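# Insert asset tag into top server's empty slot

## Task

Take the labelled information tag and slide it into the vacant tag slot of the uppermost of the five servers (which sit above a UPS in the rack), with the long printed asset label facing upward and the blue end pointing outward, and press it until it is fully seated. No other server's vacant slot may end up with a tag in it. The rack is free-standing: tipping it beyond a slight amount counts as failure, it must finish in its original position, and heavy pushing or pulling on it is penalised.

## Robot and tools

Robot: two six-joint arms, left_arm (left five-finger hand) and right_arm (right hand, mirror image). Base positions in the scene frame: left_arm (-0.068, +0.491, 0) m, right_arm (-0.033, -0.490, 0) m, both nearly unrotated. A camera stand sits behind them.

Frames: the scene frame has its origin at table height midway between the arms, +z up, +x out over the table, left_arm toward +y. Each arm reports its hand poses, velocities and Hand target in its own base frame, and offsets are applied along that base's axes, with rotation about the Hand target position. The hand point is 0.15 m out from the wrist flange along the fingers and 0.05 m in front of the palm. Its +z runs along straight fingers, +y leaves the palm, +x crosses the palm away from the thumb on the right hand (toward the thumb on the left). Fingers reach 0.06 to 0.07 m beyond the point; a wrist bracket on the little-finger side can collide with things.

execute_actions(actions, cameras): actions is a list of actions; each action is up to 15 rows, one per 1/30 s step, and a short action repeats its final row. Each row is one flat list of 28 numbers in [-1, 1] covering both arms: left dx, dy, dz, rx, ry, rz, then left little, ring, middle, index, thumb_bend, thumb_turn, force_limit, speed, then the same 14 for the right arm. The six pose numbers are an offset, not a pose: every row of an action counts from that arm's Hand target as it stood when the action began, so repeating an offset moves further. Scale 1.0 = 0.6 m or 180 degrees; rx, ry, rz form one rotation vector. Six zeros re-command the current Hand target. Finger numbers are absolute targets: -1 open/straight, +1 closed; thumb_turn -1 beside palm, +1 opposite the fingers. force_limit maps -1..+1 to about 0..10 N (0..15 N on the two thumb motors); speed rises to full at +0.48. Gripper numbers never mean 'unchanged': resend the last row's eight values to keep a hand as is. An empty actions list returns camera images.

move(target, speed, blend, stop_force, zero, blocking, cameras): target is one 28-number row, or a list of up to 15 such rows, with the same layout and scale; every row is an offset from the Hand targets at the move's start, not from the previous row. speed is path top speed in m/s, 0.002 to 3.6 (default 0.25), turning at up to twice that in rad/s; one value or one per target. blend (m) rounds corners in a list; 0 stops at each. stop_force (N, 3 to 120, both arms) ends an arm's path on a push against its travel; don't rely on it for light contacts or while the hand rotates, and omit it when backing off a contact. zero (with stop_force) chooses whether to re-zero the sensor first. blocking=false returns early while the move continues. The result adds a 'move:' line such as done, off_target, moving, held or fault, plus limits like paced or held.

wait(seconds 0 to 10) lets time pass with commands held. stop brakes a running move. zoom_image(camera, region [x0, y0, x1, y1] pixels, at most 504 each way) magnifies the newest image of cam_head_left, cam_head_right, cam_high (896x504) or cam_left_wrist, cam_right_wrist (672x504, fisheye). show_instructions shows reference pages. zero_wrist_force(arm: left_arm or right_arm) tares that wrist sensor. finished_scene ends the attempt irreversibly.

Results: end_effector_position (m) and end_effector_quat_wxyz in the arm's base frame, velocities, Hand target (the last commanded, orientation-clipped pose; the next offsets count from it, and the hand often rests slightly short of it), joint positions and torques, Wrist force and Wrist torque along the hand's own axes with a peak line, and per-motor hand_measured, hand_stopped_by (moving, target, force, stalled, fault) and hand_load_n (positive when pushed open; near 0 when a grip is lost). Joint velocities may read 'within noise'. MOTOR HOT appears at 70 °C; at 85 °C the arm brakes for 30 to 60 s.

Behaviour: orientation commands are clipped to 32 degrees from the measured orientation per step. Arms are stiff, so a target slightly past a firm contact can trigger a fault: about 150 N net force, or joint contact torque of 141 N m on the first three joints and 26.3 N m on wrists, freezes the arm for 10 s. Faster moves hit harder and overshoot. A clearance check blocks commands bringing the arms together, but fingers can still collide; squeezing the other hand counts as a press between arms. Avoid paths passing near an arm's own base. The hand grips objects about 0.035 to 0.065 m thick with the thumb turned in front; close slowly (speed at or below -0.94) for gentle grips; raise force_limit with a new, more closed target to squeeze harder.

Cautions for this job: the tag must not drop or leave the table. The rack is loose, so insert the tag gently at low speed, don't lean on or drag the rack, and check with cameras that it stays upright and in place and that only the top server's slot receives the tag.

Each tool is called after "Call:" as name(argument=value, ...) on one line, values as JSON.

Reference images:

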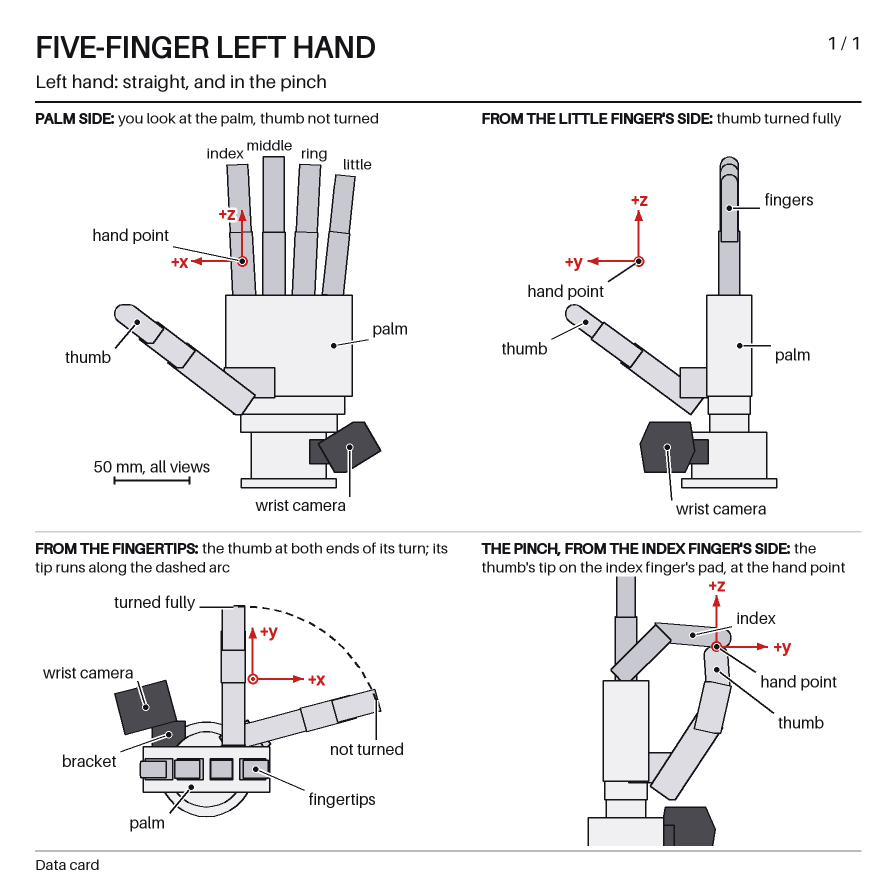

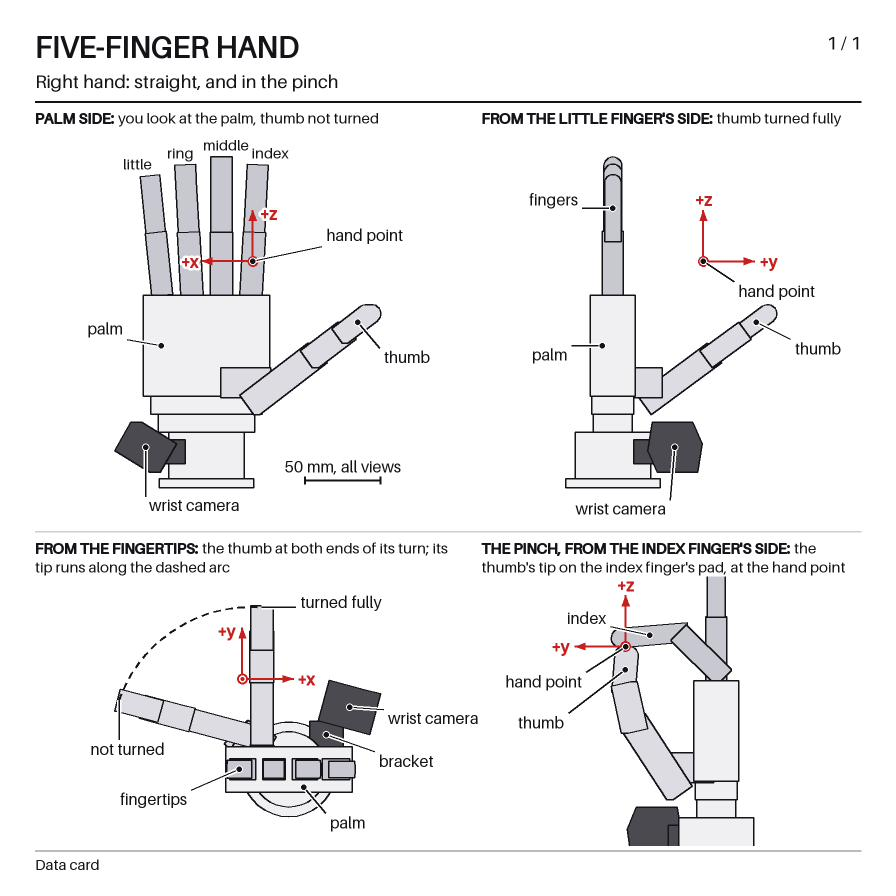

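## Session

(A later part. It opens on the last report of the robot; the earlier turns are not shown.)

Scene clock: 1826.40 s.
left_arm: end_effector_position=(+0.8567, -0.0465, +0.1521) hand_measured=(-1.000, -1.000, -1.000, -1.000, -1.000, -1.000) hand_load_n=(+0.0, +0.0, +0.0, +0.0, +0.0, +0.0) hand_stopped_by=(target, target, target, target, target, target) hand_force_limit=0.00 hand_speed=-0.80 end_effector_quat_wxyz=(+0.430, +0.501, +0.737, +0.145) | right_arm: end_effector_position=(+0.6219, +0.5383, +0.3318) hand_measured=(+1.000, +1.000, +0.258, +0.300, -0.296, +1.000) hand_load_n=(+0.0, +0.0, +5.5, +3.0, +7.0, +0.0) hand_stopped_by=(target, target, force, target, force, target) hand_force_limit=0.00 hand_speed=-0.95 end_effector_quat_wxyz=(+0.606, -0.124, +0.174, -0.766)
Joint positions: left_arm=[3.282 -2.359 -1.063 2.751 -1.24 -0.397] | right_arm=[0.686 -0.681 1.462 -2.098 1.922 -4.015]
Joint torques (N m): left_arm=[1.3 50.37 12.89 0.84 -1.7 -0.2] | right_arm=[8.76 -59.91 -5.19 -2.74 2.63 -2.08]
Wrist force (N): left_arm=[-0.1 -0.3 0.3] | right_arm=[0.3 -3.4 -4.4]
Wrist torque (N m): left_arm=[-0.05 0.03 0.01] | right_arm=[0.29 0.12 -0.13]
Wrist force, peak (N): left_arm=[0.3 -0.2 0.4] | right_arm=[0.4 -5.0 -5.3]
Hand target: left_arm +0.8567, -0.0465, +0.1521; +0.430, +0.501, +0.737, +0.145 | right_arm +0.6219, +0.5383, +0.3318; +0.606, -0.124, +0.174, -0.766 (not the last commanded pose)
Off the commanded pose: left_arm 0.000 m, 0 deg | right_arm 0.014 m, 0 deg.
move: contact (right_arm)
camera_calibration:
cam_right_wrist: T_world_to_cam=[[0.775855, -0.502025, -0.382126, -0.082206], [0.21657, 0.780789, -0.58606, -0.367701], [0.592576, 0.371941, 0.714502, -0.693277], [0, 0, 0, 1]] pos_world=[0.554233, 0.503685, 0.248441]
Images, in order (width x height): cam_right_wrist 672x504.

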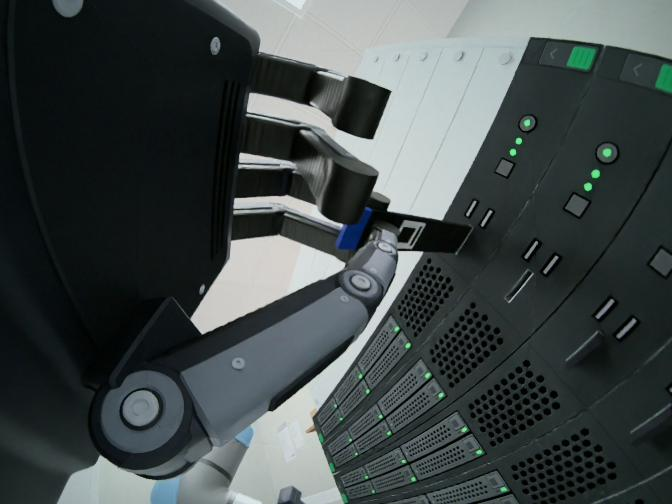

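Call:
move(target=[[0,0,0,0,0,0,-1,-1,-1,-1,-1,-1,0,-0.8,-0.001,0.0002,0.0003,0,0,0,1,1,0.51,0.3,-0.04,1,0.0,-0.95]], speed=0.02)

Call:
move(target=[[0,0,0,0,0,0,-1,-1,-1,-1,-1,-1,0,-0.8,0.005,-0.001,0,0,0,0,1,1,0.51,0.3,-0.04,1,0.0,-0.95]], speed=0.003, stop_force=3)

Call:
move(target=[[0,0,0,0,0,0,-1,-1,-1,-1,-1,-1,0,-0.8,-0.001,0.0002,0.0003,0,0,0,1,1,0.51,0.3,-0.04,1,0.0,-0.95]], speed=0.02)

Call:
move(target=[[0,0,0,0,0,0,-1,-1,-1,-1,-1,-1,0,-0.8,0.005,-0.001,0,0,0,0,1,1,0.51,0.3,-0.04,1,0.0,-0.95]], speed=0.003, stop_force=3)

Call:
move(target=[[0,0,0,0,0,0,-1,-1,-1,-1,-1,-1,0,-0.8,-0.001,0.0002,0.0003,0,0,0,1,1,0.51,0.3,-0.04,1,0.0,-0.95]], speed=0.02)

Call:
move(target=[[0,0,0,0,0,0,-1,-1,-1,-1,-1,-1,0,-0.8,0.005,-0.001,0,0,0,0,1,1,0.51,0.3,-0.04,1,0.0,-0.95]], speed=0.003, stop_force=3, cameras=["cam_right_wrist"])

Call:
zoom_image(camera="cam_right_wrist", region=[462, 222, 478, 238])

Call:
zoom_image(camera="cam_right_wrist", region=[450, 242, 466, 258])

Scene clock: 1849.63 s.
left_arm: end_effector_position=(+0.8567, -0.0465, +0.1521) hand_measured=(-1.000, -1.000, -1.000, -1.000, -1.000, -1.000) hand_load_n=(+0.0, +0.0, +0.0, +0.0, +0.0, +0.0) hand_stopped_by=(target, target, target, target, target, target) hand_force_limit=0.00 hand_speed=-0.80 end_effector_quat_wxyz=(+0.430, +0.501, +0.737, +0.145) | right_arm: end_effector_position=(+0.6213, +0.5384, +0.3320) hand_measured=(+1.000, +1.000, +0.258, +0.300, -0.296, +1.000) hand_load_n=(+0.0, +0.0, +5.5, +3.5, +7.0, +0.5) hand_stopped_by=(target, target, force, target, force, target) hand_force_limit=0.00 hand_speed=-0.95 end_effector_quat_wxyz=(+0.606, -0.124, +0.174, -0.766)
Joint positions: left_arm=[3.282 -2.359 -1.063 2.751 -1.24 -0.397] | right_arm=[0.687 -0.682 1.463 -2.099 1.922 -4.015]
Joint torques (N m): left_arm=[0.1 50.08 11.93 0.8 -1.44 -0.31] | right_arm=[11.77 -61.39 -5.79 -3.55 2.2 -2.67]
Wrist force (N): left_arm=[-0.2 -0.2 0.3] | right_arm=[-0.4 0.9 -2.3]
Wrist torque (N m): left_arm=[-0.03 0.04 -0.01] | right_arm=[0.33 0.09 0.00]
Wrist force, peak (N): left_arm=[0.0 -0.6 0.2] | right_arm=[0.0 -3.3 -4.7]
Hand target: left_arm +0.8567, -0.0465, +0.1521; +0.430, +0.501, +0.737, +0.145 | right_arm +0.6213, +0.5384, +0.3320; +0.606, -0.124, +0.174, -0.766
Off the commanded pose: left_arm 0.000 m, 0 deg | right_arm 0.000 m, 0 deg.
move: done

Scene clock: 1851.17 s.
left_arm: end_effector_position=(+0.8567, -0.0465, +0.1521) hand_measured=(-1.000, -1.000, -1.000, -1.000, -1.000, -1.000) hand_load_n=(+0.0, +0.0, +0.0, +0.0, +0.0, +0.0) hand_stopped_by=(target, target, target, target, target, target) hand_force_limit=0.00 hand_speed=-0.80 end_effector_quat_wxyz=(+0.430, +0.501, +0.737, +0.145) | right_arm: end_effector_position=(+0.6219, +0.5383, +0.3320) hand_measured=(+1.000, +1.000, +0.258, +0.300, -0.296, +1.000) hand_load_n=(+0.0, +0.0, +5.5, +3.5, +7.0, +0.0) hand_stopped_by=(target, target, force, target, force, target) hand_force_limit=0.00 hand_speed=-0.95 end_effector_quat_wxyz=(+0.606, -0.124, +0.174, -0.766)
Joint positions: left_arm=[3.282 -2.359 -1.063 2.751 -1.24 -0.397] | right_arm=[0.686 -0.681 1.462 -2.098 1.922 -4.015]
Joint torques (N m): left_arm=[0.53 49.71 12.22 0.9 -1.59 -0.18] | right_arm=[8.83 -60.84 -5.76 -2.73 2.64 -2.05]
Wrist force (N): left_arm=[0.0 -0.3 0.2] | right_arm=[0.0 -3.1 -4.4]
Wrist torque (N m): left_arm=[-0.05 0.01 0.01] | right_arm=[0.29 0.15 -0.14]
Wrist force, peak (N): left_arm=[0.2 -0.3 0.4] | right_arm=[0.3 -4.7 -5.3]
Hand target: left_arm +0.8567, -0.0465, +0.1521; +0.430, +0.501, +0.737, +0.145 | right_arm +0.6219, +0.5383, +0.3320; +0.606, -0.124, +0.174, -0.766 (not the last commanded pose)
Off the commanded pose: left_arm 0.000 m, 0 deg | right_arm 0.002 m, 0 deg.
move: contact (right_arm)

Scene clock: 1851.87 s.
left_arm: end_effector_position=(+0.8567, -0.0465, +0.1521) hand_measured=(-1.000, -1.000, -1.000, -1.000, -1.000, -1.000) hand_load_n=(+0.0, +0.0, +0.0, +0.0, +0.0, +0.0) hand_stopped_by=(target, target, target, target, target, target) hand_force_limit=0.00 hand_speed=-0.80 end_effector_quat_wxyz=(+0.430, +0.501, +0.737, +0.145) | right_arm: end_effector_position=(+0.6213, +0.5384, +0.3322) hand_measured=(+1.000, +1.000, +0.258, +0.300, -0.296, +1.000) hand_load_n=(+0.0, +0.0, +5.5, +3.5, +7.0, +0.5) hand_stopped_by=(target, target, force, target, force, target) hand_force_limit=0.00 hand_speed=-0.95 end_effector_quat_wxyz=(+0.606, -0.124, +0.174, -0.766)
Joint positions: left_arm=[3.282 -2.359 -1.063 2.751 -1.24 -0.397] | right_arm=[0.687 -0.682 1.463 -2.099 1.922 -4.015]
Joint torques (N m): left_arm=[2.38 50.11 12.39 0.79 -1.51 0] | right_arm=[11.1 -60.33 -5.24 -3.51 2.11 -2.38]
Wrist force (N): left_arm=[-0.1 0.0 0.3] | right_arm=[-0.6 1.0 -2.3]
Wrist torque (N m): left_arm=[-0.01 0.03 0.00] | right_arm=[0.36 0.11 0.00]
Wrist force, peak (N): left_arm=[-0.1 -0.4 0.1] | right_arm=[0.1 -3.2 -4.3]
Hand target: left_arm +0.8567, -0.0465, +0.1521; +0.430, +0.501, +0.737, +0.145 | right_arm +0.6213, +0.5384, +0.3322; +0.606, -0.124, +0.174, -0.766
Off the commanded pose: left_arm 0.000 m, 0 deg | right_arm 0.000 m, 0 deg.
move: done

Scene clock: 1853.43 s.
left_arm: end_effector_position=(+0.8567, -0.0465, +0.1521) hand_measured=(-1.000, -1.000, -1.000, -1.000, -1.000, -1.000) hand_load_n=(+0.0, +0.0, +0.0, +0.0, +0.0, +0.0) hand_stopped_by=(target, target, target, target, target, target) hand_force_limit=0.00 hand_speed=-0.80 end_effector_quat_wxyz=(+0.430, +0.501, +0.737, +0.145) | right_arm: end_effector_position=(+0.6218, +0.5383, +0.3323) hand_measured=(+1.000, +1.000, +0.258, +0.300, -0.296, +1.000) hand_load_n=(+0.0, +0.0, +5.5, +3.0, +7.0, +0.5) hand_stopped_by=(target, target, force, target, force, target) hand_force_limit=0.00 hand_speed=-0.95 end_effector_quat_wxyz=(+0.606, -0.124, +0.174, -0.766)
Joint positions: left_arm=[3.282 -2.359 -1.063 2.751 -1.24 -0.397] | right_arm=[0.686 -0.682 1.462 -2.098 1.922 -4.015]
Joint torques (N m): left_arm=[1.32 49.59 13.05 0.92 -1.47 -0.12] | right_arm=[9.82 -59.79 -5.45 -2.73 2.6 -1.97]
Wrist force (N): left_arm=[0.1 -0.1 0.2] | right_arm=[-0.1 -2.8 -3.9]
Wrist torque (N m): left_arm=[-0.02 -0.01 0.01] | right_arm=[0.32 0.16 -0.13]
Wrist force, peak (N): left_arm=[0.2 -0.2 0.5] | right_arm=[0.1 -4.7 -4.8]
Hand target: left_arm +0.8567, -0.0465, +0.1521; +0.430, +0.501, +0.737, +0.145 | right_arm +0.6218, +0.5383, +0.3323; +0.606, -0.124, +0.174, -0.766 (not the last commanded pose)
Off the commanded pose: left_arm 0.000 m, 0 deg | right_arm 0.002 m, 0 deg.
move: contact (right_arm)

Scene clock: 1854.13 s.
left_arm: end_effector_position=(+0.8567, -0.0465, +0.1521) hand_measured=(-1.000, -1.000, -1.000, -1.000, -1.000, -1.000) hand_load_n=(+0.0, +0.0, +0.0, +0.0, +0.0, +0.0) hand_stopped_by=(target, target, target, target, target, target) hand_force_limit=0.00 hand_speed=-0.80 end_effector_quat_wxyz=(+0.430, +0.501, +0.737, +0.145) | right_arm: end_effector_position=(+0.6213, +0.5385, +0.3324) hand_measured=(+1.000, +1.000, +0.258, +0.300, -0.296, +1.000) hand_load_n=(+0.0, +0.0, +6.0, +3.5, +7.0, +0.5) hand_stopped_by=(target, target, force, target, force, target) hand_force_limit=0.00 hand_speed=-0.95 end_effector_quat_wxyz=(+0.606, -0.124, +0.174, -0.766)
Joint positions: left_arm=[3.282 -2.359 -1.063 2.751 -1.24 -0.397] | right_arm=[0.687 -0.682 1.463 -2.098 1.922 -4.015]
Joint torques (N m): left_arm=[0.93 51.07 13.01 0.74 -1.69 -0.31] | right_arm=[12 -60.07 -4.77 -3.53 2.05 -2.45]
Wrist force (N): left_arm=[0.0 0.0 0.0] | right_arm=[-0.6 1.0 -2.3]
Wrist torque (N m): left_arm=[0.01 0.00 0.01] | right_arm=[0.34 0.11 -0.01]
Wrist force, peak (N): left_arm=[0.0 -0.3 0.5] | right_arm=[0.0 -2.7 -4.2]
Hand target: left_arm +0.8567, -0.0465, +0.1521; +0.430, +0.501, +0.737, +0.145 | right_arm +0.6212, +0.5385, +0.3324; +0.606, -0.124, +0.174, -0.766
Off the commanded pose: left_arm 0.000 m, 0 deg | right_arm 0.000 m, 0 deg.
move: done

Scene clock: 1855.70 s.
left_arm: end_effector_position=(+0.8567, -0.0465, +0.1521) hand_measured=(-1.000, -1.000, -1.000, -1.000, -1.000, -1.000) hand_load_n=(+0.0, +0.0, +0.0, +0.0, +0.0, +0.0) hand_stopped_by=(target, target, target, target, target, target) hand_force_limit=0.00 hand_speed=-0.80 end_effector_quat_wxyz=(+0.430, +0.501, +0.737, +0.145) | right_arm: end_effector_position=(+0.6218, +0.5384, +0.3325) hand_measured=(+1.000, +1.000, +0.258, +0.300, -0.296, +1.000) hand_load_n=(+0.0, +0.0, +5.5, +3.5, +7.0, +0.5) hand_stopped_by=(target, target, force, target, force, target) hand_force_limit=0.00 hand_speed=-0.95 end_effector_quat_wxyz=(+0.606, -0.124, +0.174, -0.766)
Joint positions: left_arm=[3.282 -2.359 -1.063 2.751 -1.24 -0.397] | right_arm=[0.686 -0.682 1.462 -2.097 1.922 -4.015]
Joint torques (N m): left_arm=[1.14 50.59 13.4 0.87 -1.79 -0.17] | right_arm=[9.63 -59.56 -5.34 -2.85 2.52 -1.85]
Wrist force (N): left_arm=[-0.1 0.0 0.2] | right_arm=[-0.2 -2.7 -3.9]
Wrist torque (N m): left_arm=[0.00 0.02 0.00] | right_arm=[0.29 0.16 -0.14]
Wrist force, peak (N): left_arm=[-0.2 0.1 0.5] | right_arm=[0.3 -4.3 -5.2]
Hand target: left_arm +0.8567, -0.0465, +0.1521; +0.430, +0.501, +0.737, +0.145 | right_arm +0.6218, +0.5384, +0.3325; +0.606, -0.124, +0.174, -0.766 (not the last commanded pose)
Off the commanded pose: left_arm 0.000 m, 0 deg | right_arm 0.002 m, 0 deg.
move: contact (right_arm)
camera_calibration:
cam_right_wrist: T_world_to_cam=[[0.775828, -0.50172, -0.38258, -0.0819509], [0.216305, 0.781116, -0.585722, -0.367527], [0.592708, 0.371666, 0.714536, -0.693688], [0, 0, 0, 1]] pos_world=[0.554232, 0.503785, 0.249043]
Images, in order (width x height): cam_right_wrist 672x504.

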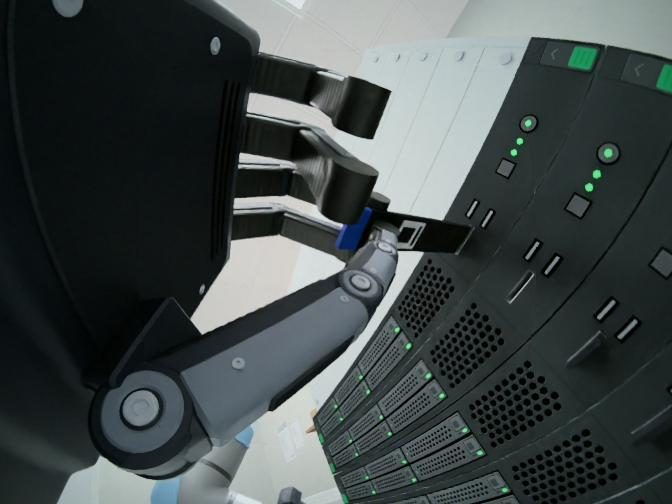

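Scaled by 31.500 from the camera's 672x504 image, which has a finer 960x720 frame.

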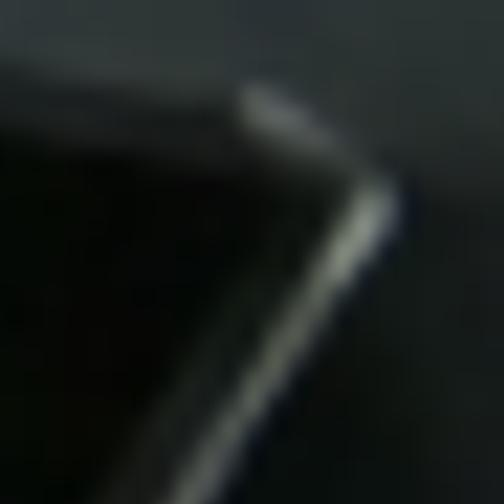

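Scaled by 31.500 from the camera's 672x504 image, which has a finer 960x720 frame.

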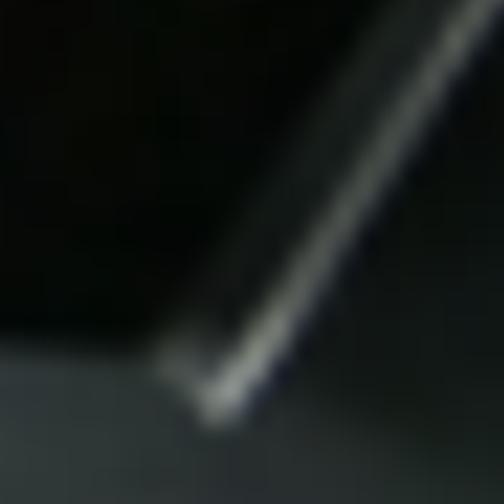

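Call:
zoom_image(camera="cam_right_wrist", region=[514, 268, 530, 284])

Call:
zoom_image(camera="cam_right_wrist", region=[502, 286, 518, 302])

Scaled by 31.500 from the camera's 672x504 image, which has a finer 960x720 frame.

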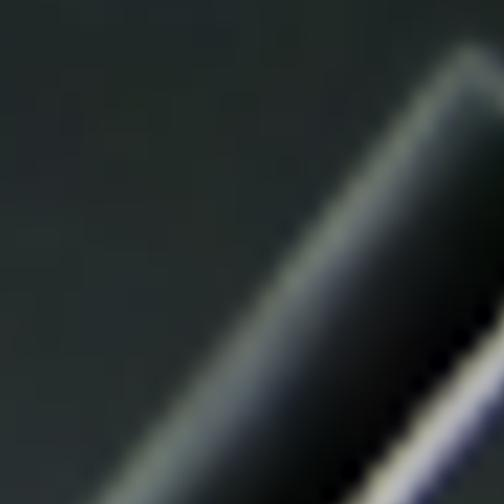

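Scaled by 31.500 from the camera's 672x504 image, which has a finer 960x720 frame.

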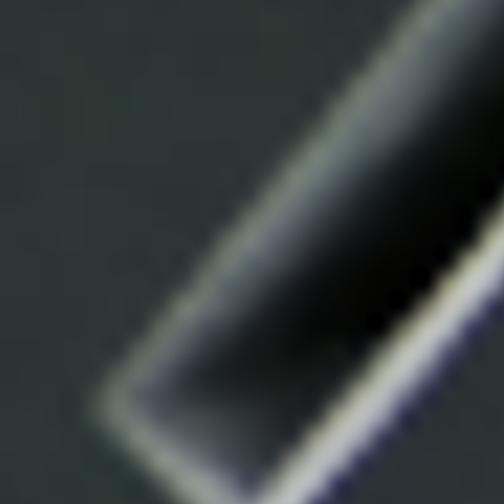

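Call:
move(target=[[0,0,0,0,0,0,-1,-1,-1,-1,-1,-1,0,-0.8,-0.001,0.0004,-0.0012,0,0,0,1,1,0.51,0.3,-0.04,1,0.0,-0.95]], speed=0.02)

Call:
move(target=[[0,0,0,0,0,0,-1,-1,-1,-1,-1,-1,0,-0.8,0.005,-0.001,0,0,0,0,1,1,0.51,0.3,-0.04,1,0.0,-0.95]], speed=0.003, stop_force=3)

Call:
move(target=[[0,0,0,0,0,0,-1,-1,-1,-1,-1,-1,0,-0.8,-0.001,0.0004,0,0,0,0,1,1,0.51,0.3,-0.04,1,0.0,-0.95]], speed=0.02)

Call:
move(target=[[0,0,0,0,0,0,-1,-1,-1,-1,-1,-1,0,-0.8,0.005,-0.001,0,0,0,0,1,1,0.51,0.3,-0.04,1,0.0,-0.95]], speed=0.003, stop_force=3)

Call:
move(target=[[0,0,0,0,0,0,-1,-1,-1,-1,-1,-1,0,-0.8,-0.0011,-0.0005,0,0,0,0,1,1,0.51,0.3,-0.04,1,0.0,-0.95]], speed=0.02)

Call:
move(target=[[0,0,0,0,0,0,-1,-1,-1,-1,-1,-1,0,-0.8,0.005,-0.001,0,0,0,0,1,1,0.51,0.3,-0.04,1,0.0,-0.95]], speed=0.003, stop_force=3)

Call:
move(target=[[0,0,0,0,0,0,-1,-1,-1,-1,-1,-1,0,-0.8,-0.001,-0.0001,0,0,0,0,1,1,0.51,0.3,-0.04,1,0.0,-0.95]], speed=0.02)

Call:
move(target=[[0,0,0,0,0,0,-1,-1,-1,-1,-1,-1,0,-0.8,0.005,-0.001,0,0,0,0,1,1,0.51,0.3,-0.04,1,0.0,-0.95]], speed=0.003, stop_force=3, cameras=["cam_right_wrist"])

Call:
zoom_image(camera="cam_right_wrist", region=[462, 222, 478, 238])

Call:
zoom_image(camera="cam_right_wrist", region=[450, 242, 466, 258])

Scene clock: 1882.37 s.
left_arm: end_effector_position=(+0.8567, -0.0465, +0.1521) hand_measured=(-1.000, -1.000, -1.000, -1.000, -1.000, -1.000) hand_load_n=(+0.0, +0.0, +0.0, +0.0, +0.0, -0.5) hand_stopped_by=(target, target, target, target, target, target) hand_force_limit=0.00 hand_speed=-0.80 end_effector_quat_wxyz=(+0.430, +0.501, +0.737, +0.145) | right_arm: end_effector_position=(+0.6212, +0.5386, +0.3318) hand_measured=(+1.000, +1.000, +0.258, +0.300, -0.296, +1.000) hand_load_n=(+0.0, +0.0, +5.5, +3.0, +7.0, +0.5) hand_stopped_by=(target, target, force, target, force, target) hand_force_limit=0.00 hand_speed=-0.95 end_effector_quat_wxyz=(+0.606, -0.124, +0.174, -0.766)
Joint positions: left_arm=[3.282 -2.359 -1.063 2.751 -1.24 -0.397] | right_arm=[0.687 -0.681 1.463 -2.099 1.922 -4.015]
Joint torques (N m): left_arm=[1.49 50.06 12.57 0.87 -1.49 -0.07] | right_arm=[10.95 -43.97 -4.76 -3.69 2.1 -2.48]
Wrist force (N): left_arm=[0.1 -0.1 0.3] | right_arm=[-0.6 1.1 -2.3]
Wrist torque (N m): left_arm=[-0.02 -0.01 0.01] | right_arm=[0.36 0.10 0.01]
Wrist force, peak (N): left_arm=[0.0 -0.2 0.5] | right_arm=[0.0 -2.6 -4.3]
Hand target: left_arm +0.8567, -0.0465, +0.1521; +0.430, +0.501, +0.737, +0.145 | right_arm +0.6212, +0.5386, +0.3317; +0.606, -0.124, +0.174, -0.766
Off the commanded pose: left_arm 0.000 m, 0 deg | right_arm 0.000 m, 0 deg.
move: done

Scene clock: 1884.07 s.
left_arm: end_effector_position=(+0.8567, -0.0465, +0.1521) hand_measured=(-1.000, -1.000, -1.000, -1.000, -1.000, -1.000) hand_load_n=(+0.0, +0.0, +0.0, +0.0, +0.0, +0.0) hand_stopped_by=(target, target, target, target, target, target) hand_force_limit=0.00 hand_speed=-0.80 end_effector_quat_wxyz=(+0.430, +0.501, +0.737, +0.145) | right_arm: end_effector_position=(+0.6219, +0.5385, +0.3317) hand_measured=(+1.000, +1.000, +0.258, +0.300, -0.296, +1.000) hand_load_n=(+0.0, +0.0, +5.5, +3.0, +6.5, +0.5) hand_stopped_by=(target, target, force, target, force, target) hand_force_limit=0.00 hand_speed=-0.95 end_effector_quat_wxyz=(+0.606, -0.124, +0.174, -0.766)
Joint positions: left_arm=[3.282 -2.359 -1.063 2.751 -1.24 -0.397] | right_arm=[0.686 -0.68 1.462 -2.098 1.922 -4.015]
Joint torques (N m): left_arm=[0.83 50.51 12.25 0.88 -1.8 -0.03] | right_arm=[9.48 -59.44 -5.43 -2.81 2.58 -1.98]
Wrist force (N): left_arm=[-0.1 0.1 0.2] | right_arm=[0.1 -2.8 -4.2]
Wrist torque (N m): left_arm=[0.00 0.02 -0.01] | right_arm=[0.31 0.13 -0.12]
Wrist force, peak (N): left_arm=[0.0 -0.2 0.4] | right_arm=[0.4 -4.3 -5.1]
Hand target: left_arm +0.8567, -0.0465, +0.1521; +0.430, +0.501, +0.737, +0.145 | right_arm +0.6219, +0.5385, +0.3317; +0.606, -0.124, +0.174, -0.766 (not the last commanded pose)
Off the commanded pose: left_arm 0.000 m, 0 deg | right_arm 0.002 m, 0 deg.
move: contact (right_arm)

Scene clock: 1884.77 s.
left_arm: end_effector_position=(+0.8567, -0.0465, +0.1521) hand_measured=(-1.000, -1.000, -1.000, -1.000, -1.000, -1.000) hand_load_n=(+0.0, +0.0, +0.0, +0.0, +0.0, +0.0) hand_stopped_by=(target, target, target, target, target, target) hand_force_limit=0.00 hand_speed=-0.80 end_effector_quat_wxyz=(+0.430, +0.501, +0.737, +0.145) | right_arm: end_effector_position=(+0.6213, +0.5387, +0.3317) hand_measured=(+1.000, +1.000, +0.258, +0.300, -0.296, +1.000) hand_load_n=(+0.0, +0.0, +5.5, +3.5, +7.0, +0.5) hand_stopped_by=(target, target, force, target, force, target) hand_force_limit=0.00 hand_speed=-0.95 end_effector_quat_wxyz=(+0.606, -0.124, +0.174, -0.766)
Joint positions: left_arm=[3.282 -2.359 -1.063 2.751 -1.24 -0.397] | right_arm=[0.687 -0.681 1.463 -2.099 1.922 -4.015]
Joint torques (N m): left_arm=[1.39 50.39 12.43 0.73 -1.68 0.12] | right_arm=[10.91 -61.77 -5.86 -3.49 2 -2.59]
Wrist force (N): left_arm=[-0.1 -0.1 0.2] | right_arm=[-0.5 1.2 -2.3]
Wrist torque (N m): left_arm=[-0.02 0.03 0.00] | right_arm=[0.37 0.09 0.02]
Wrist force, peak (N): left_arm=[0.0 -0.4 0.4] | right_arm=[-0.1 -2.8 -4.2]
Hand target: left_arm +0.8567, -0.0465, +0.1521; +0.430, +0.501, +0.737, +0.145 | right_arm +0.6213, +0.5387, +0.3317; +0.606, -0.124, +0.174, -0.766
Off the commanded pose: left_arm 0.000 m, 0 deg | right_arm 0.000 m, 0 deg.
move: done

Scene clock: 1886.30 s.
left_arm: end_effector_position=(+0.8567, -0.0465, +0.1521) hand_measured=(-1.000, -1.000, -1.000, -1.000, -1.000, -1.000) hand_load_n=(+0.0, +0.0, +0.0, +0.0, +0.0, +0.0) hand_stopped_by=(target, target, target, target, target, target) hand_force_limit=0.00 hand_speed=-0.80 end_effector_quat_wxyz=(+0.430, +0.501, +0.737, +0.145) | right_arm: end_effector_position=(+0.6219, +0.5386, +0.3317) hand_measured=(+1.000, +1.000, +0.258, +0.300, -0.296, +1.000) hand_load_n=(+0.0, +0.0, +5.5, +3.0, +6.5, +0.5) hand_stopped_by=(target, target, force, target, force, target) hand_force_limit=0.00 hand_speed=-0.95 end_effector_quat_wxyz=(+0.606, -0.124, +0.174, -0.766)
Joint positions: left_arm=[3.282 -2.359 -1.063 2.751 -1.24 -0.397] | right_arm=[0.687 -0.68 1.461 -2.098 1.922 -4.015]
Joint torques (N m): left_arm=[1.83 50.01 11.77 0.74 -1.91 0.02] | right_arm=[9.01 -60.38 -5.73 -2.81 2.53 -2.11]
Wrist force (N): left_arm=[-0.1 0.0 0.3] | right_arm=[0.0 -3.0 -4.0]
Wrist torque (N m): left_arm=[-0.01 0.03 0.00] | right_arm=[0.31 0.16 -0.13]
Wrist force, peak (N): left_arm=[-0.1 -0.2 0.5] | right_arm=[0.4 -4.5 -5.2]
Hand target: left_arm +0.8567, -0.0465, +0.1521; +0.430, +0.501, +0.737, +0.145 | right_arm +0.6219, +0.5386, +0.3317; +0.606, -0.124, +0.174, -0.766 (not the last commanded pose)
Off the commanded pose: left_arm 0.000 m, 0 deg | right_arm 0.002 m, 0 deg.
move: contact (right_arm)

Scene clock: 1887.00 s.
left_arm: end_effector_position=(+0.8567, -0.0465, +0.1521) hand_measured=(-1.000, -1.000, -1.000, -1.000, -1.000, -1.000) hand_load_n=(+0.0, +0.0, -0.5, +0.0, +0.0, +0.0) hand_stopped_by=(target, target, target, target, target, target) hand_force_limit=0.00 hand_speed=-0.80 end_effector_quat_wxyz=(+0.430, +0.501, +0.737, +0.145) | right_arm: end_effector_position=(+0.6213, +0.5383, +0.3317) hand_measured=(+1.000, +1.000, +0.258, +0.300, -0.296, +1.000) hand_load_n=(+0.0, +0.0, +6.0, +3.5, +7.0, +0.0) hand_stopped_by=(target, target, force, target, force, target) hand_force_limit=0.00 hand_speed=-0.95 end_effector_quat_wxyz=(+0.606, -0.124, +0.174, -0.766)
Joint positions: left_arm=[3.282 -2.359 -1.063 2.751 -1.24 -0.397] | right_arm=[0.687 -0.681 1.464 -2.099 1.923 -4.015]
Joint torques (N m): left_arm=[0.74 50.36 11.67 0.8 -1.68 -0.3] | right_arm=[11.88 -61.42 -4.18 -3.87 2.15 -2.39]
Wrist force (N): left_arm=[0.1 0.1 0.3] | right_arm=[-0.6 1.0 -2.3]
Wrist torque (N m): left_arm=[0.01 0.00 0.00] | right_arm=[0.34 0.11 -0.04]
Wrist force, peak (N): left_arm=[0.0 -0.1 0.5] | right_arm=[0.2 -2.8 -4.2]
Hand target: left_arm +0.8567, -0.0465, +0.1521; +0.430, +0.501, +0.737, +0.145 | right_arm +0.6212, +0.5383, +0.3317; +0.606, -0.124, +0.174, -0.766
Off the commanded pose: left_arm 0.000 m, 0 deg | right_arm 0.000 m, 0 deg.
move: done

Scene clock: 1888.53 s.
left_arm: end_effector_position=(+0.8567, -0.0465, +0.1521) hand_measured=(-1.000, -1.000, -1.000, -1.000, -1.000, -1.000) hand_load_n=(+0.0, -0.5, +0.0, +0.0, -0.5, +0.0) hand_stopped_by=(target, target, target, target, target, target) hand_force_limit=0.00 hand_speed=-0.80 end_effector_quat_wxyz=(+0.430, +0.501, +0.737, +0.145) | right_arm: end_effector_position=(+0.6218, +0.5382, +0.3318) hand_measured=(+1.000, +1.000, +0.258, +0.300, -0.296, +1.000) hand_load_n=(+0.0, +0.0, +5.5, +3.0, +7.0, +0.5) hand_stopped_by=(target, target, force, target, force, target) hand_force_limit=0.00 hand_speed=-0.95 end_effector_quat_wxyz=(+0.606, -0.124, +0.174, -0.766)
Joint positions: left_arm=[3.282 -2.359 -1.063 2.751 -1.24 -0.397] | right_arm=[0.686 -0.681 1.463 -2.098 1.923 -4.014]
Joint torques (N m): left_arm=[1.06 50.44 12.38 0.91 -1.72 -0.24] | right_arm=[9.9 -59.34 -6.28 -2.74 2.72 -2]
Wrist force (N): left_arm=[0.1 0.0 0.2] | right_arm=[-0.1 -2.5 -4.3]
Wrist torque (N m): left_arm=[-0.01 -0.01 0.01] | right_arm=[0.32 0.15 -0.13]
Wrist force, peak (N): left_arm=[-0.1 -0.2 0.5] | right_arm=[0.4 -4.4 -5.2]
Hand target: left_arm +0.8567, -0.0465, +0.1521; +0.430, +0.501, +0.737, +0.145 | right_arm +0.6218, +0.5382, +0.3318; +0.606, -0.124, +0.174, -0.766 (not the last commanded pose)
Off the commanded pose: left_arm 0.000 m, 0 deg | right_arm 0.002 m, 0 deg.
move: contact (right_arm)

Scene clock: 1889.23 s.
left_arm: end_effector_position=(+0.8567, -0.0465, +0.1521) hand_measured=(-1.000, -1.000, -1.000, -1.000, -1.000, -1.000) hand_load_n=(+0.0, +0.0, +0.0, +0.0, +0.0, +0.0) hand_stopped_by=(target, target, target, target, target, target) hand_force_limit=0.00 hand_speed=-0.80 end_effector_quat_wxyz=(+0.430, +0.501, +0.737, +0.145) | right_arm: end_effector_position=(+0.6212, +0.5382, +0.3318) hand_measured=(+1.000, +1.000, +0.258, +0.300, -0.296, +1.000) hand_load_n=(+0.0, +0.0, +5.5, +3.0, +7.0, +0.5) hand_stopped_by=(target, target, force, target, force, target) hand_force_limit=0.00 hand_speed=-0.95 end_effector_quat_wxyz=(+0.606, -0.124, +0.174, -0.766)
Joint positions: left_arm=[3.282 -2.359 -1.063 2.751 -1.24 -0.397] | right_arm=[0.687 -0.682 1.464 -2.099 1.923 -4.015]
Joint torques (N m): left_arm=[1.06 49.88 12.76 0.84 -1.77 -0.07] | right_arm=[12.22 -60.25 -4.57 -3.74 1.96 -2.29]
Wrist force (N): left_arm=[-0.2 0.1 0.2] | right_arm=[-0.4 0.7 -2.3]
Wrist torque (N m): left_arm=[0.01 0.03 -0.01] | right_arm=[0.30 0.07 -0.02]
Wrist force, peak (N): left_arm=[0.0 -0.3 0.5] | right_arm=[0.0 -2.5 -4.2]
Hand target: left_arm +0.8567, -0.0465, +0.1521; +0.430, +0.501, +0.737, +0.145 | right_arm +0.6212, +0.5382, +0.3318; +0.606, -0.124, +0.174, -0.766
Off the commanded pose: left_arm 0.000 m, 0 deg | right_arm 0.000 m, 0 deg.
move: done

Scene clock: 1890.77 s.
left_arm: end_effector_position=(+0.8567, -0.0465, +0.1521) hand_measured=(-1.000, -1.000, -1.000, -1.000, -1.000, -1.000) hand_load_n=(+0.0, +0.0, +0.0, +0.0, +0.0, +0.0) hand_stopped_by=(target, target, target, target, target, target) hand_force_limit=0.00 hand_speed=-0.80 end_effector_quat_wxyz=(+0.430, +0.501, +0.737, +0.145) | right_arm: end_effector_position=(+0.6218, +0.5381, +0.3318) hand_measured=(+1.000, +1.000, +0.258, +0.300, -0.296, +1.000) hand_load_n=(+0.0, +0.0, +5.5, +3.0, +7.0, +0.0) hand_stopped_by=(target, target, force, target, force, target) hand_force_limit=0.00 hand_speed=-0.95 end_effector_quat_wxyz=(+0.606, -0.124, +0.174, -0.766)
Joint positions: left_arm=[3.282 -2.359 -1.063 2.751 -1.24 -0.397] | right_arm=[0.686 -0.681 1.463 -2.099 1.923 -4.014]
Joint torques (N m): left_arm=[1.46 50.85 12.08 0.85 -1.63 -0.12] | right_arm=[9.2 -59.89 -5.43 -2.65 2.61 -1.91]
Wrist force (N): left_arm=[-0.2 0.0 0.1] | right_arm=[0.1 -3.3 -4.4]
Wrist torque (N m): left_arm=[0.01 0.03 -0.01] | right_arm=[0.29 0.14 -0.14]
Wrist force, peak (N): left_arm=[-0.2 -0.2 0.5] | right_arm=[0.4 -5.1 -5.3]
Hand target: left_arm +0.8567, -0.0465, +0.1521; +0.430, +0.501, +0.737, +0.145 | right_arm +0.6218, +0.5381, +0.3318; +0.606, -0.124, +0.174, -0.766 (not the last commanded pose)
Off the commanded pose: left_arm 0.000 m, 0 deg | right_arm 0.002 m, 0 deg.
move: contact (right_arm)
camera_calibration:
cam_right_wrist: T_world_to_cam=[[0.775733, -0.501408, -0.383182, -0.082206], [0.215873, 0.781413, -0.585484, -0.367591], [0.59299, 0.371461, 0.714408, -0.693111], [0, 0, 0, 1]] pos_world=[0.554131, 0.503485, 0.248446]
Images, in order (width x height): cam_right_wrist 672x504.

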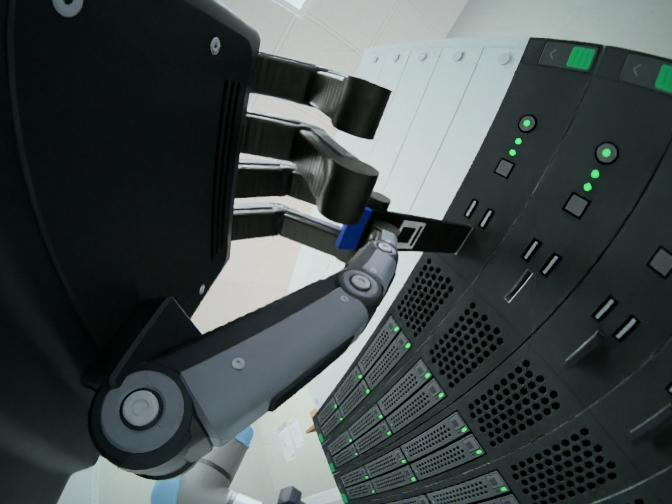

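Scaled by 31.500 from the camera's 672x504 image, which has a finer 960x720 frame.

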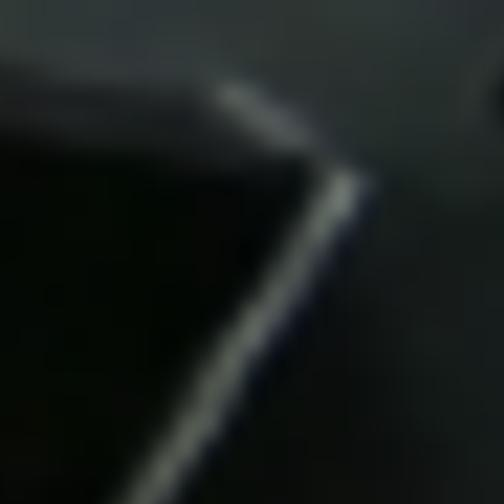

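Scaled by 31.500 from the camera's 672x504 image, which has a finer 960x720 frame.

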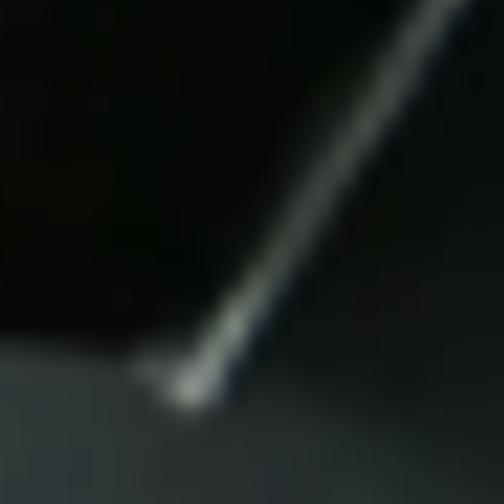

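Call:
move(target=[[-0.4667,0,0.3333,0,0,0,-1,-1,-1,-1,-1,-1,0,-0.8,-0.0017,0.0003,0,0,0,0,1,1,0.51,0.3,-0.04,1,0.0,-0.95],[-0.511,-0.289,0.5465,-0.6127,0.3999,0.1177,-1,-1,-1,-1,-1,-1,0,-0.8,-0.0017,0.0003,0,0,0,0,1,1,0.51,0.3,-0.04,1,0.0,-0.95]], speed=0.3, blend=[0.05, 0], cameras=["cam_head_left","cam_left_wrist"])

Scene clock: 1943.50 s.
left_arm: end_effector_position=(+0.5501, -0.2199, +0.4800) hand_measured=(-1.000, -1.000, -1.000, -1.000, -1.000, -1.000) hand_load_n=(+0.0, +0.0, +0.0, -0.5, +0.0, -0.5) hand_stopped_by=(target, target, target, target, target, target) hand_force_limit=0.00 hand_speed=-0.80 end_effector_quat_wxyz=(+0.164, -0.164, +0.689, -0.687) | right_arm: end_effector_position=(+0.6208, +0.5383, +0.3318) hand_measured=(+1.000, +1.000, +0.258, +0.300, -0.296, +1.000) hand_load_n=(+0.0, +0.0, +5.5, +3.5, +7.0, +0.5) hand_stopped_by=(target, target, force, target, force, target) hand_force_limit=0.00 hand_speed=-0.95 end_effector_quat_wxyz=(+0.606, -0.124, +0.174, -0.766)
Joint positions: left_arm=[3.469 -1.71 -1.286 2.979 -0.141 -3.125] | right_arm=[0.687 -0.682 1.465 -2.1 1.923 -4.015]
Joint torques (N m): left_arm=[12.44 29.81 9.19 1.64 -2.34 -1.35] | right_arm=[11.46 -59.79 -5.16 -3.63 1.87 -2.42]
Wrist force (N): left_arm=[-0.2 1.0 1.0] | right_arm=[-0.8 0.9 -2.2]
Wrist torque (N m): left_arm=[-0.18 0.12 0.31] | right_arm=[0.33 0.15 -0.01]
Wrist force, peak (N): left_arm=[-0.2 1.5 1.1] | right_arm=[0.1 -3.1 -4.7]
Hand target: left_arm +0.5501, -0.2199, +0.4800; +0.164, -0.164, +0.688, -0.688 | right_arm +0.6208, +0.5383, +0.3318; +0.606, -0.124, +0.174, -0.766
Off the commanded pose: left_arm 0.000 m, 0 deg | right_arm 0.000 m, 0 deg.
move: done
camera_calibration:
cam_left_wrist: T_world_to_cam=[[-0.258027, -0.133311, 0.956896, -0.343281], [-0.964937, 0.0849274, -0.248363, 0.675151], [-0.0481572, -0.987429, -0.15055, -0.00787691], [0, 0, 0, 1]] pos_world=[0.562523, -0.11088, 0.494981]
Images, in order (width x height): cam_head_left 896x504, cam_left_wrist 672x504.

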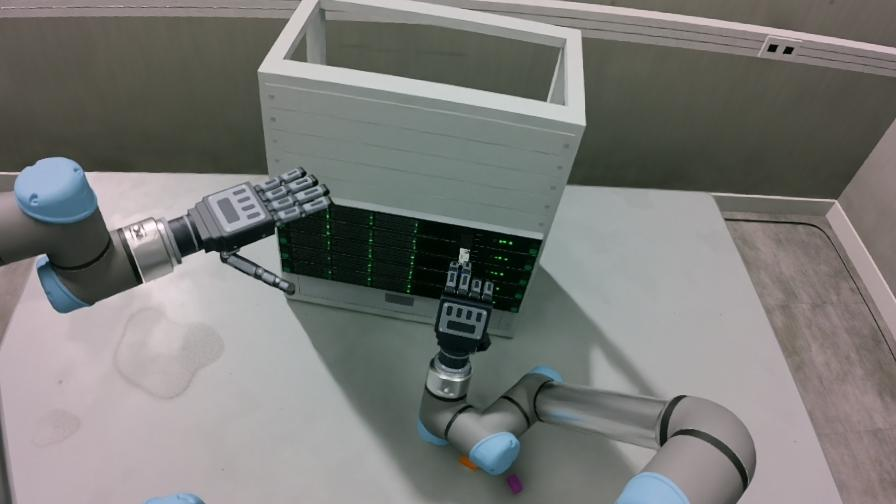

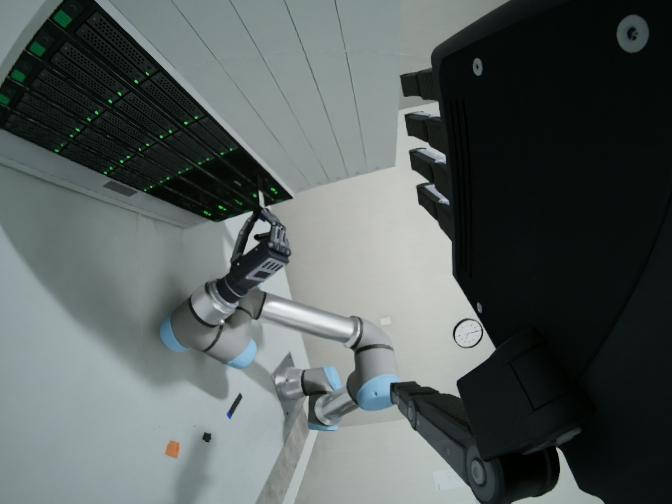

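Call:
move(target=[0.08,-0.414,-0.0625,0,0,0,-1,-1,-1,-1,-1,-1,0,-0.8,0,0,0,0,0,0,1,1,0.51,0.3,-0.04,1,0.0,-0.95], speed=0.12, cameras=["cam_head_left","cam_left_wrist","cam_right_wrist"])

Scene clock: 1950.73 s.
left_arm: end_effector_position=(+0.5981, -0.4682, +0.4425) hand_measured=(-1.000, -1.000, -1.000, -1.000, -1.000, -1.000) hand_load_n=(+0.0, +0.0, +0.0, +0.0, +0.0, -0.5) hand_stopped_by=(target, target, target, target, target, target) hand_force_limit=0.00 hand_speed=-0.80 end_effector_quat_wxyz=(+0.164, -0.164, +0.688, -0.688) | right_arm: end_effector_position=(+0.6208, +0.5383, +0.3318) hand_measured=(+1.000, +1.000, +0.258, +0.300, -0.296, +1.000) hand_load_n=(+0.0, +0.0, +5.5, +3.5, +7.0, +0.5) hand_stopped_by=(target, target, force, target, force, target) hand_force_limit=0.00 hand_speed=-0.95 end_effector_quat_wxyz=(+0.606, -0.124, +0.174, -0.766)
Joint positions: left_arm=[2.957 -1.948 -1.08 3.028 -0.653 -3.142] | right_arm=[0.687 -0.682 1.465 -2.1 1.923 -4.015]
Joint torques (N m): left_arm=[-10.77 28.37 31.44 -0.71 -2.83 1.28] | right_arm=[11.01 -60.7 -4.92 -3.45 1.95 -2.24]
Wrist force (N): left_arm=[-0.5 0.8 1.0] | right_arm=[-0.7 0.9 -2.2]
Wrist torque (N m): left_arm=[-0.21 0.16 0.15] | right_arm=[0.33 0.13 0.00]
Wrist force, peak (N): left_arm=[-0.6 0.9 1.7] | right_arm=[-0.7 1.1 -2.5]
Hand target: left_arm +0.5981, -0.4683, +0.4425; +0.164, -0.164, +0.688, -0.688 | right_arm +0.6208, +0.5383, +0.3318; +0.606, -0.124, +0.174, -0.766
Off the commanded pose: left_arm 0.000 m, 0 deg | right_arm 0.000 m, 0 deg.
move: done
camera_calibration:
cam_left_wrist: T_world_to_cam=[[-0.258979, -0.131108, 0.956943, -0.326488], [-0.964701, 0.084106, -0.249556, 0.73328], [-0.047766, -0.987794, -0.148261, -0.257851], [0, 0, 0, 1]] pos_world=[0.610525, -0.359182, 0.457196]
cam_right_wrist: T_world_to_cam=[[0.775704, -0.501426, -0.383218, -0.0812962], [0.215918, 0.781443, -0.585428, -0.367585], [0.593012, 0.371375, 0.714435, -0.692568], [0, 0, 0, 1]] pos_world=[0.553131, 0.503685, 0.248446]
Images, in order (width x height): cam_head_left 896x504, cam_left_wrist 672x504, cam_right_wrist 672x504.

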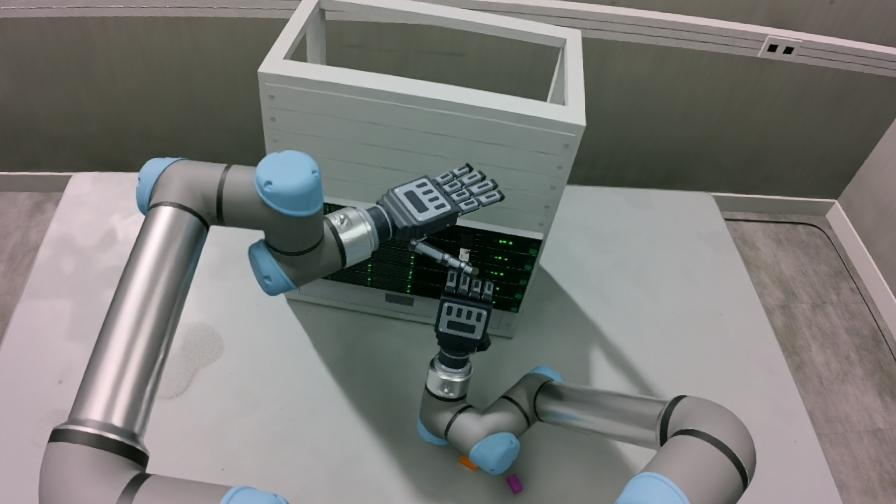

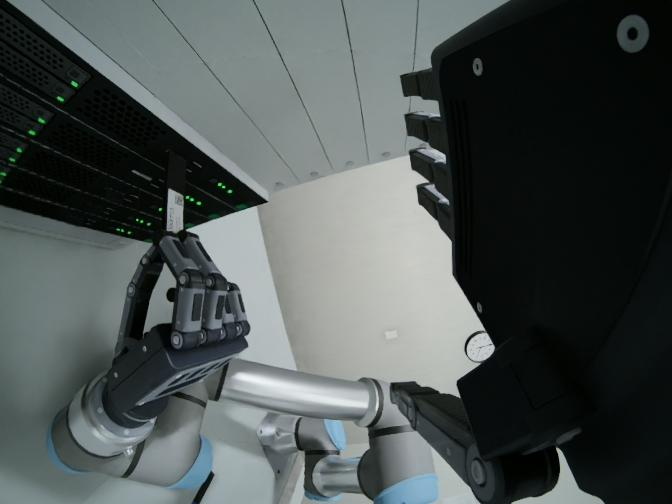

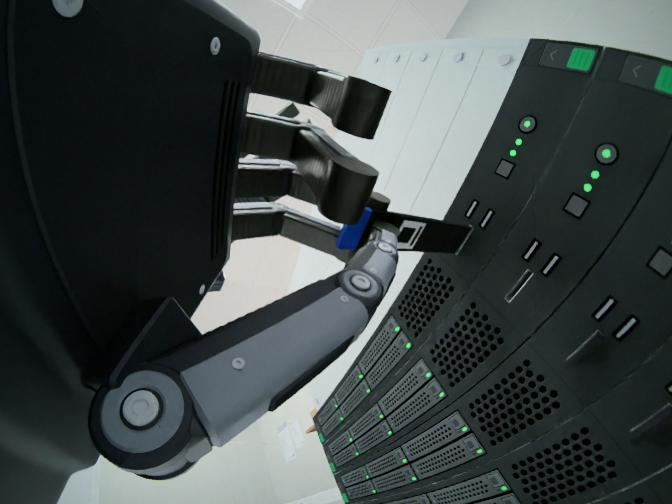

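Now I have a second viewpoint. Zooming in on the tag nose.

Call:
zoom_image(camera="cam_left_wrist", region=[140, 130, 220, 250])

Call:
zoom_image(camera="cam_left_wrist", region=[160, 142, 192, 174])

Scaled by 4.200 from the camera's 672x504 image, which has a finer 960x720 frame.

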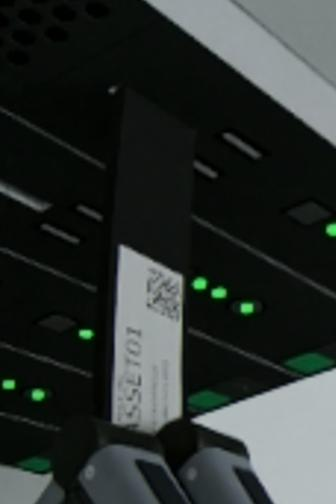

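Scaled by 15.750 from the camera's 672x504 image, which has a finer 960x720 frame.

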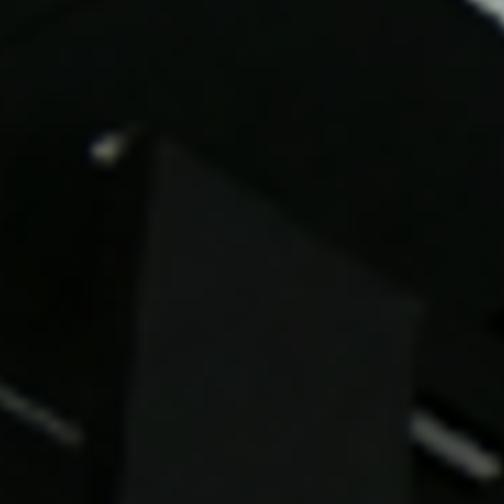

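Call:
zoom_image(camera="cam_left_wrist", region=[162, 144, 174, 156])

Call:
zoom_image(camera="cam_left_wrist", region=[180, 154, 192, 166])

Call:
zoom_image(camera="cam_right_wrist", region=[462, 222, 478, 238])

Call:
zoom_image(camera="cam_right_wrist", region=[450, 242, 466, 258])

Scaled by 42.000 from the camera's 672x504 image, which has a finer 960x720 frame.

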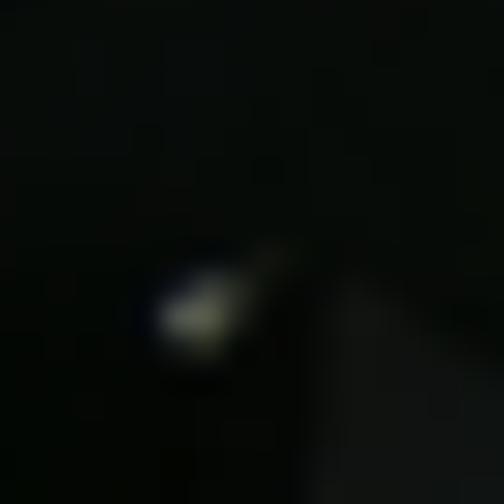

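Scaled by 42.000 from the camera's 672x504 image, which has a finer 960x720 frame.

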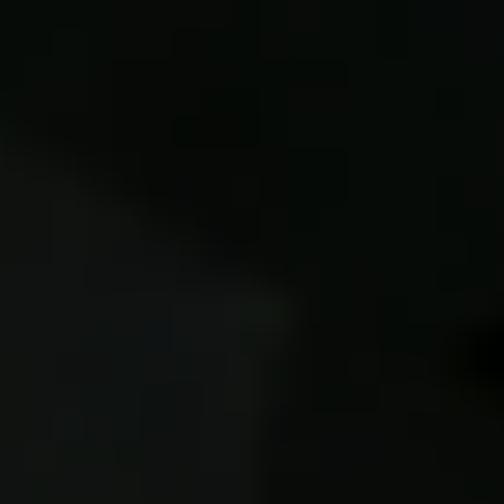

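Scaled by 31.500 from the camera's 672x504 image, which has a finer 960x720 frame.

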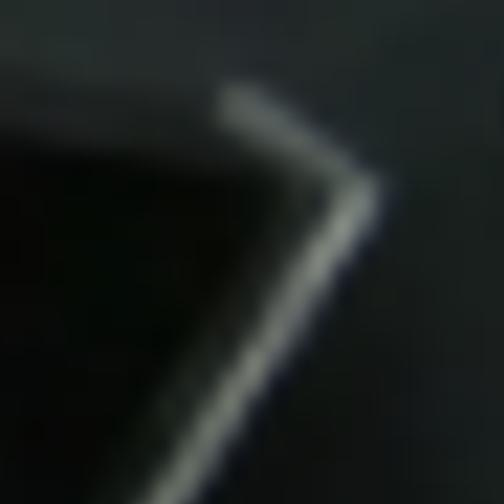

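Scaled by 31.500 from the camera's 672x504 image, which has a finer 960x720 frame.

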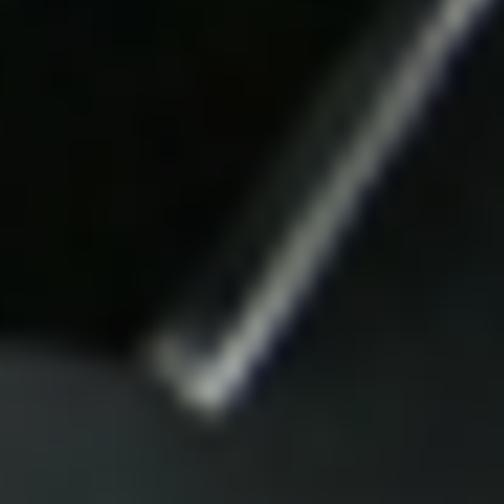

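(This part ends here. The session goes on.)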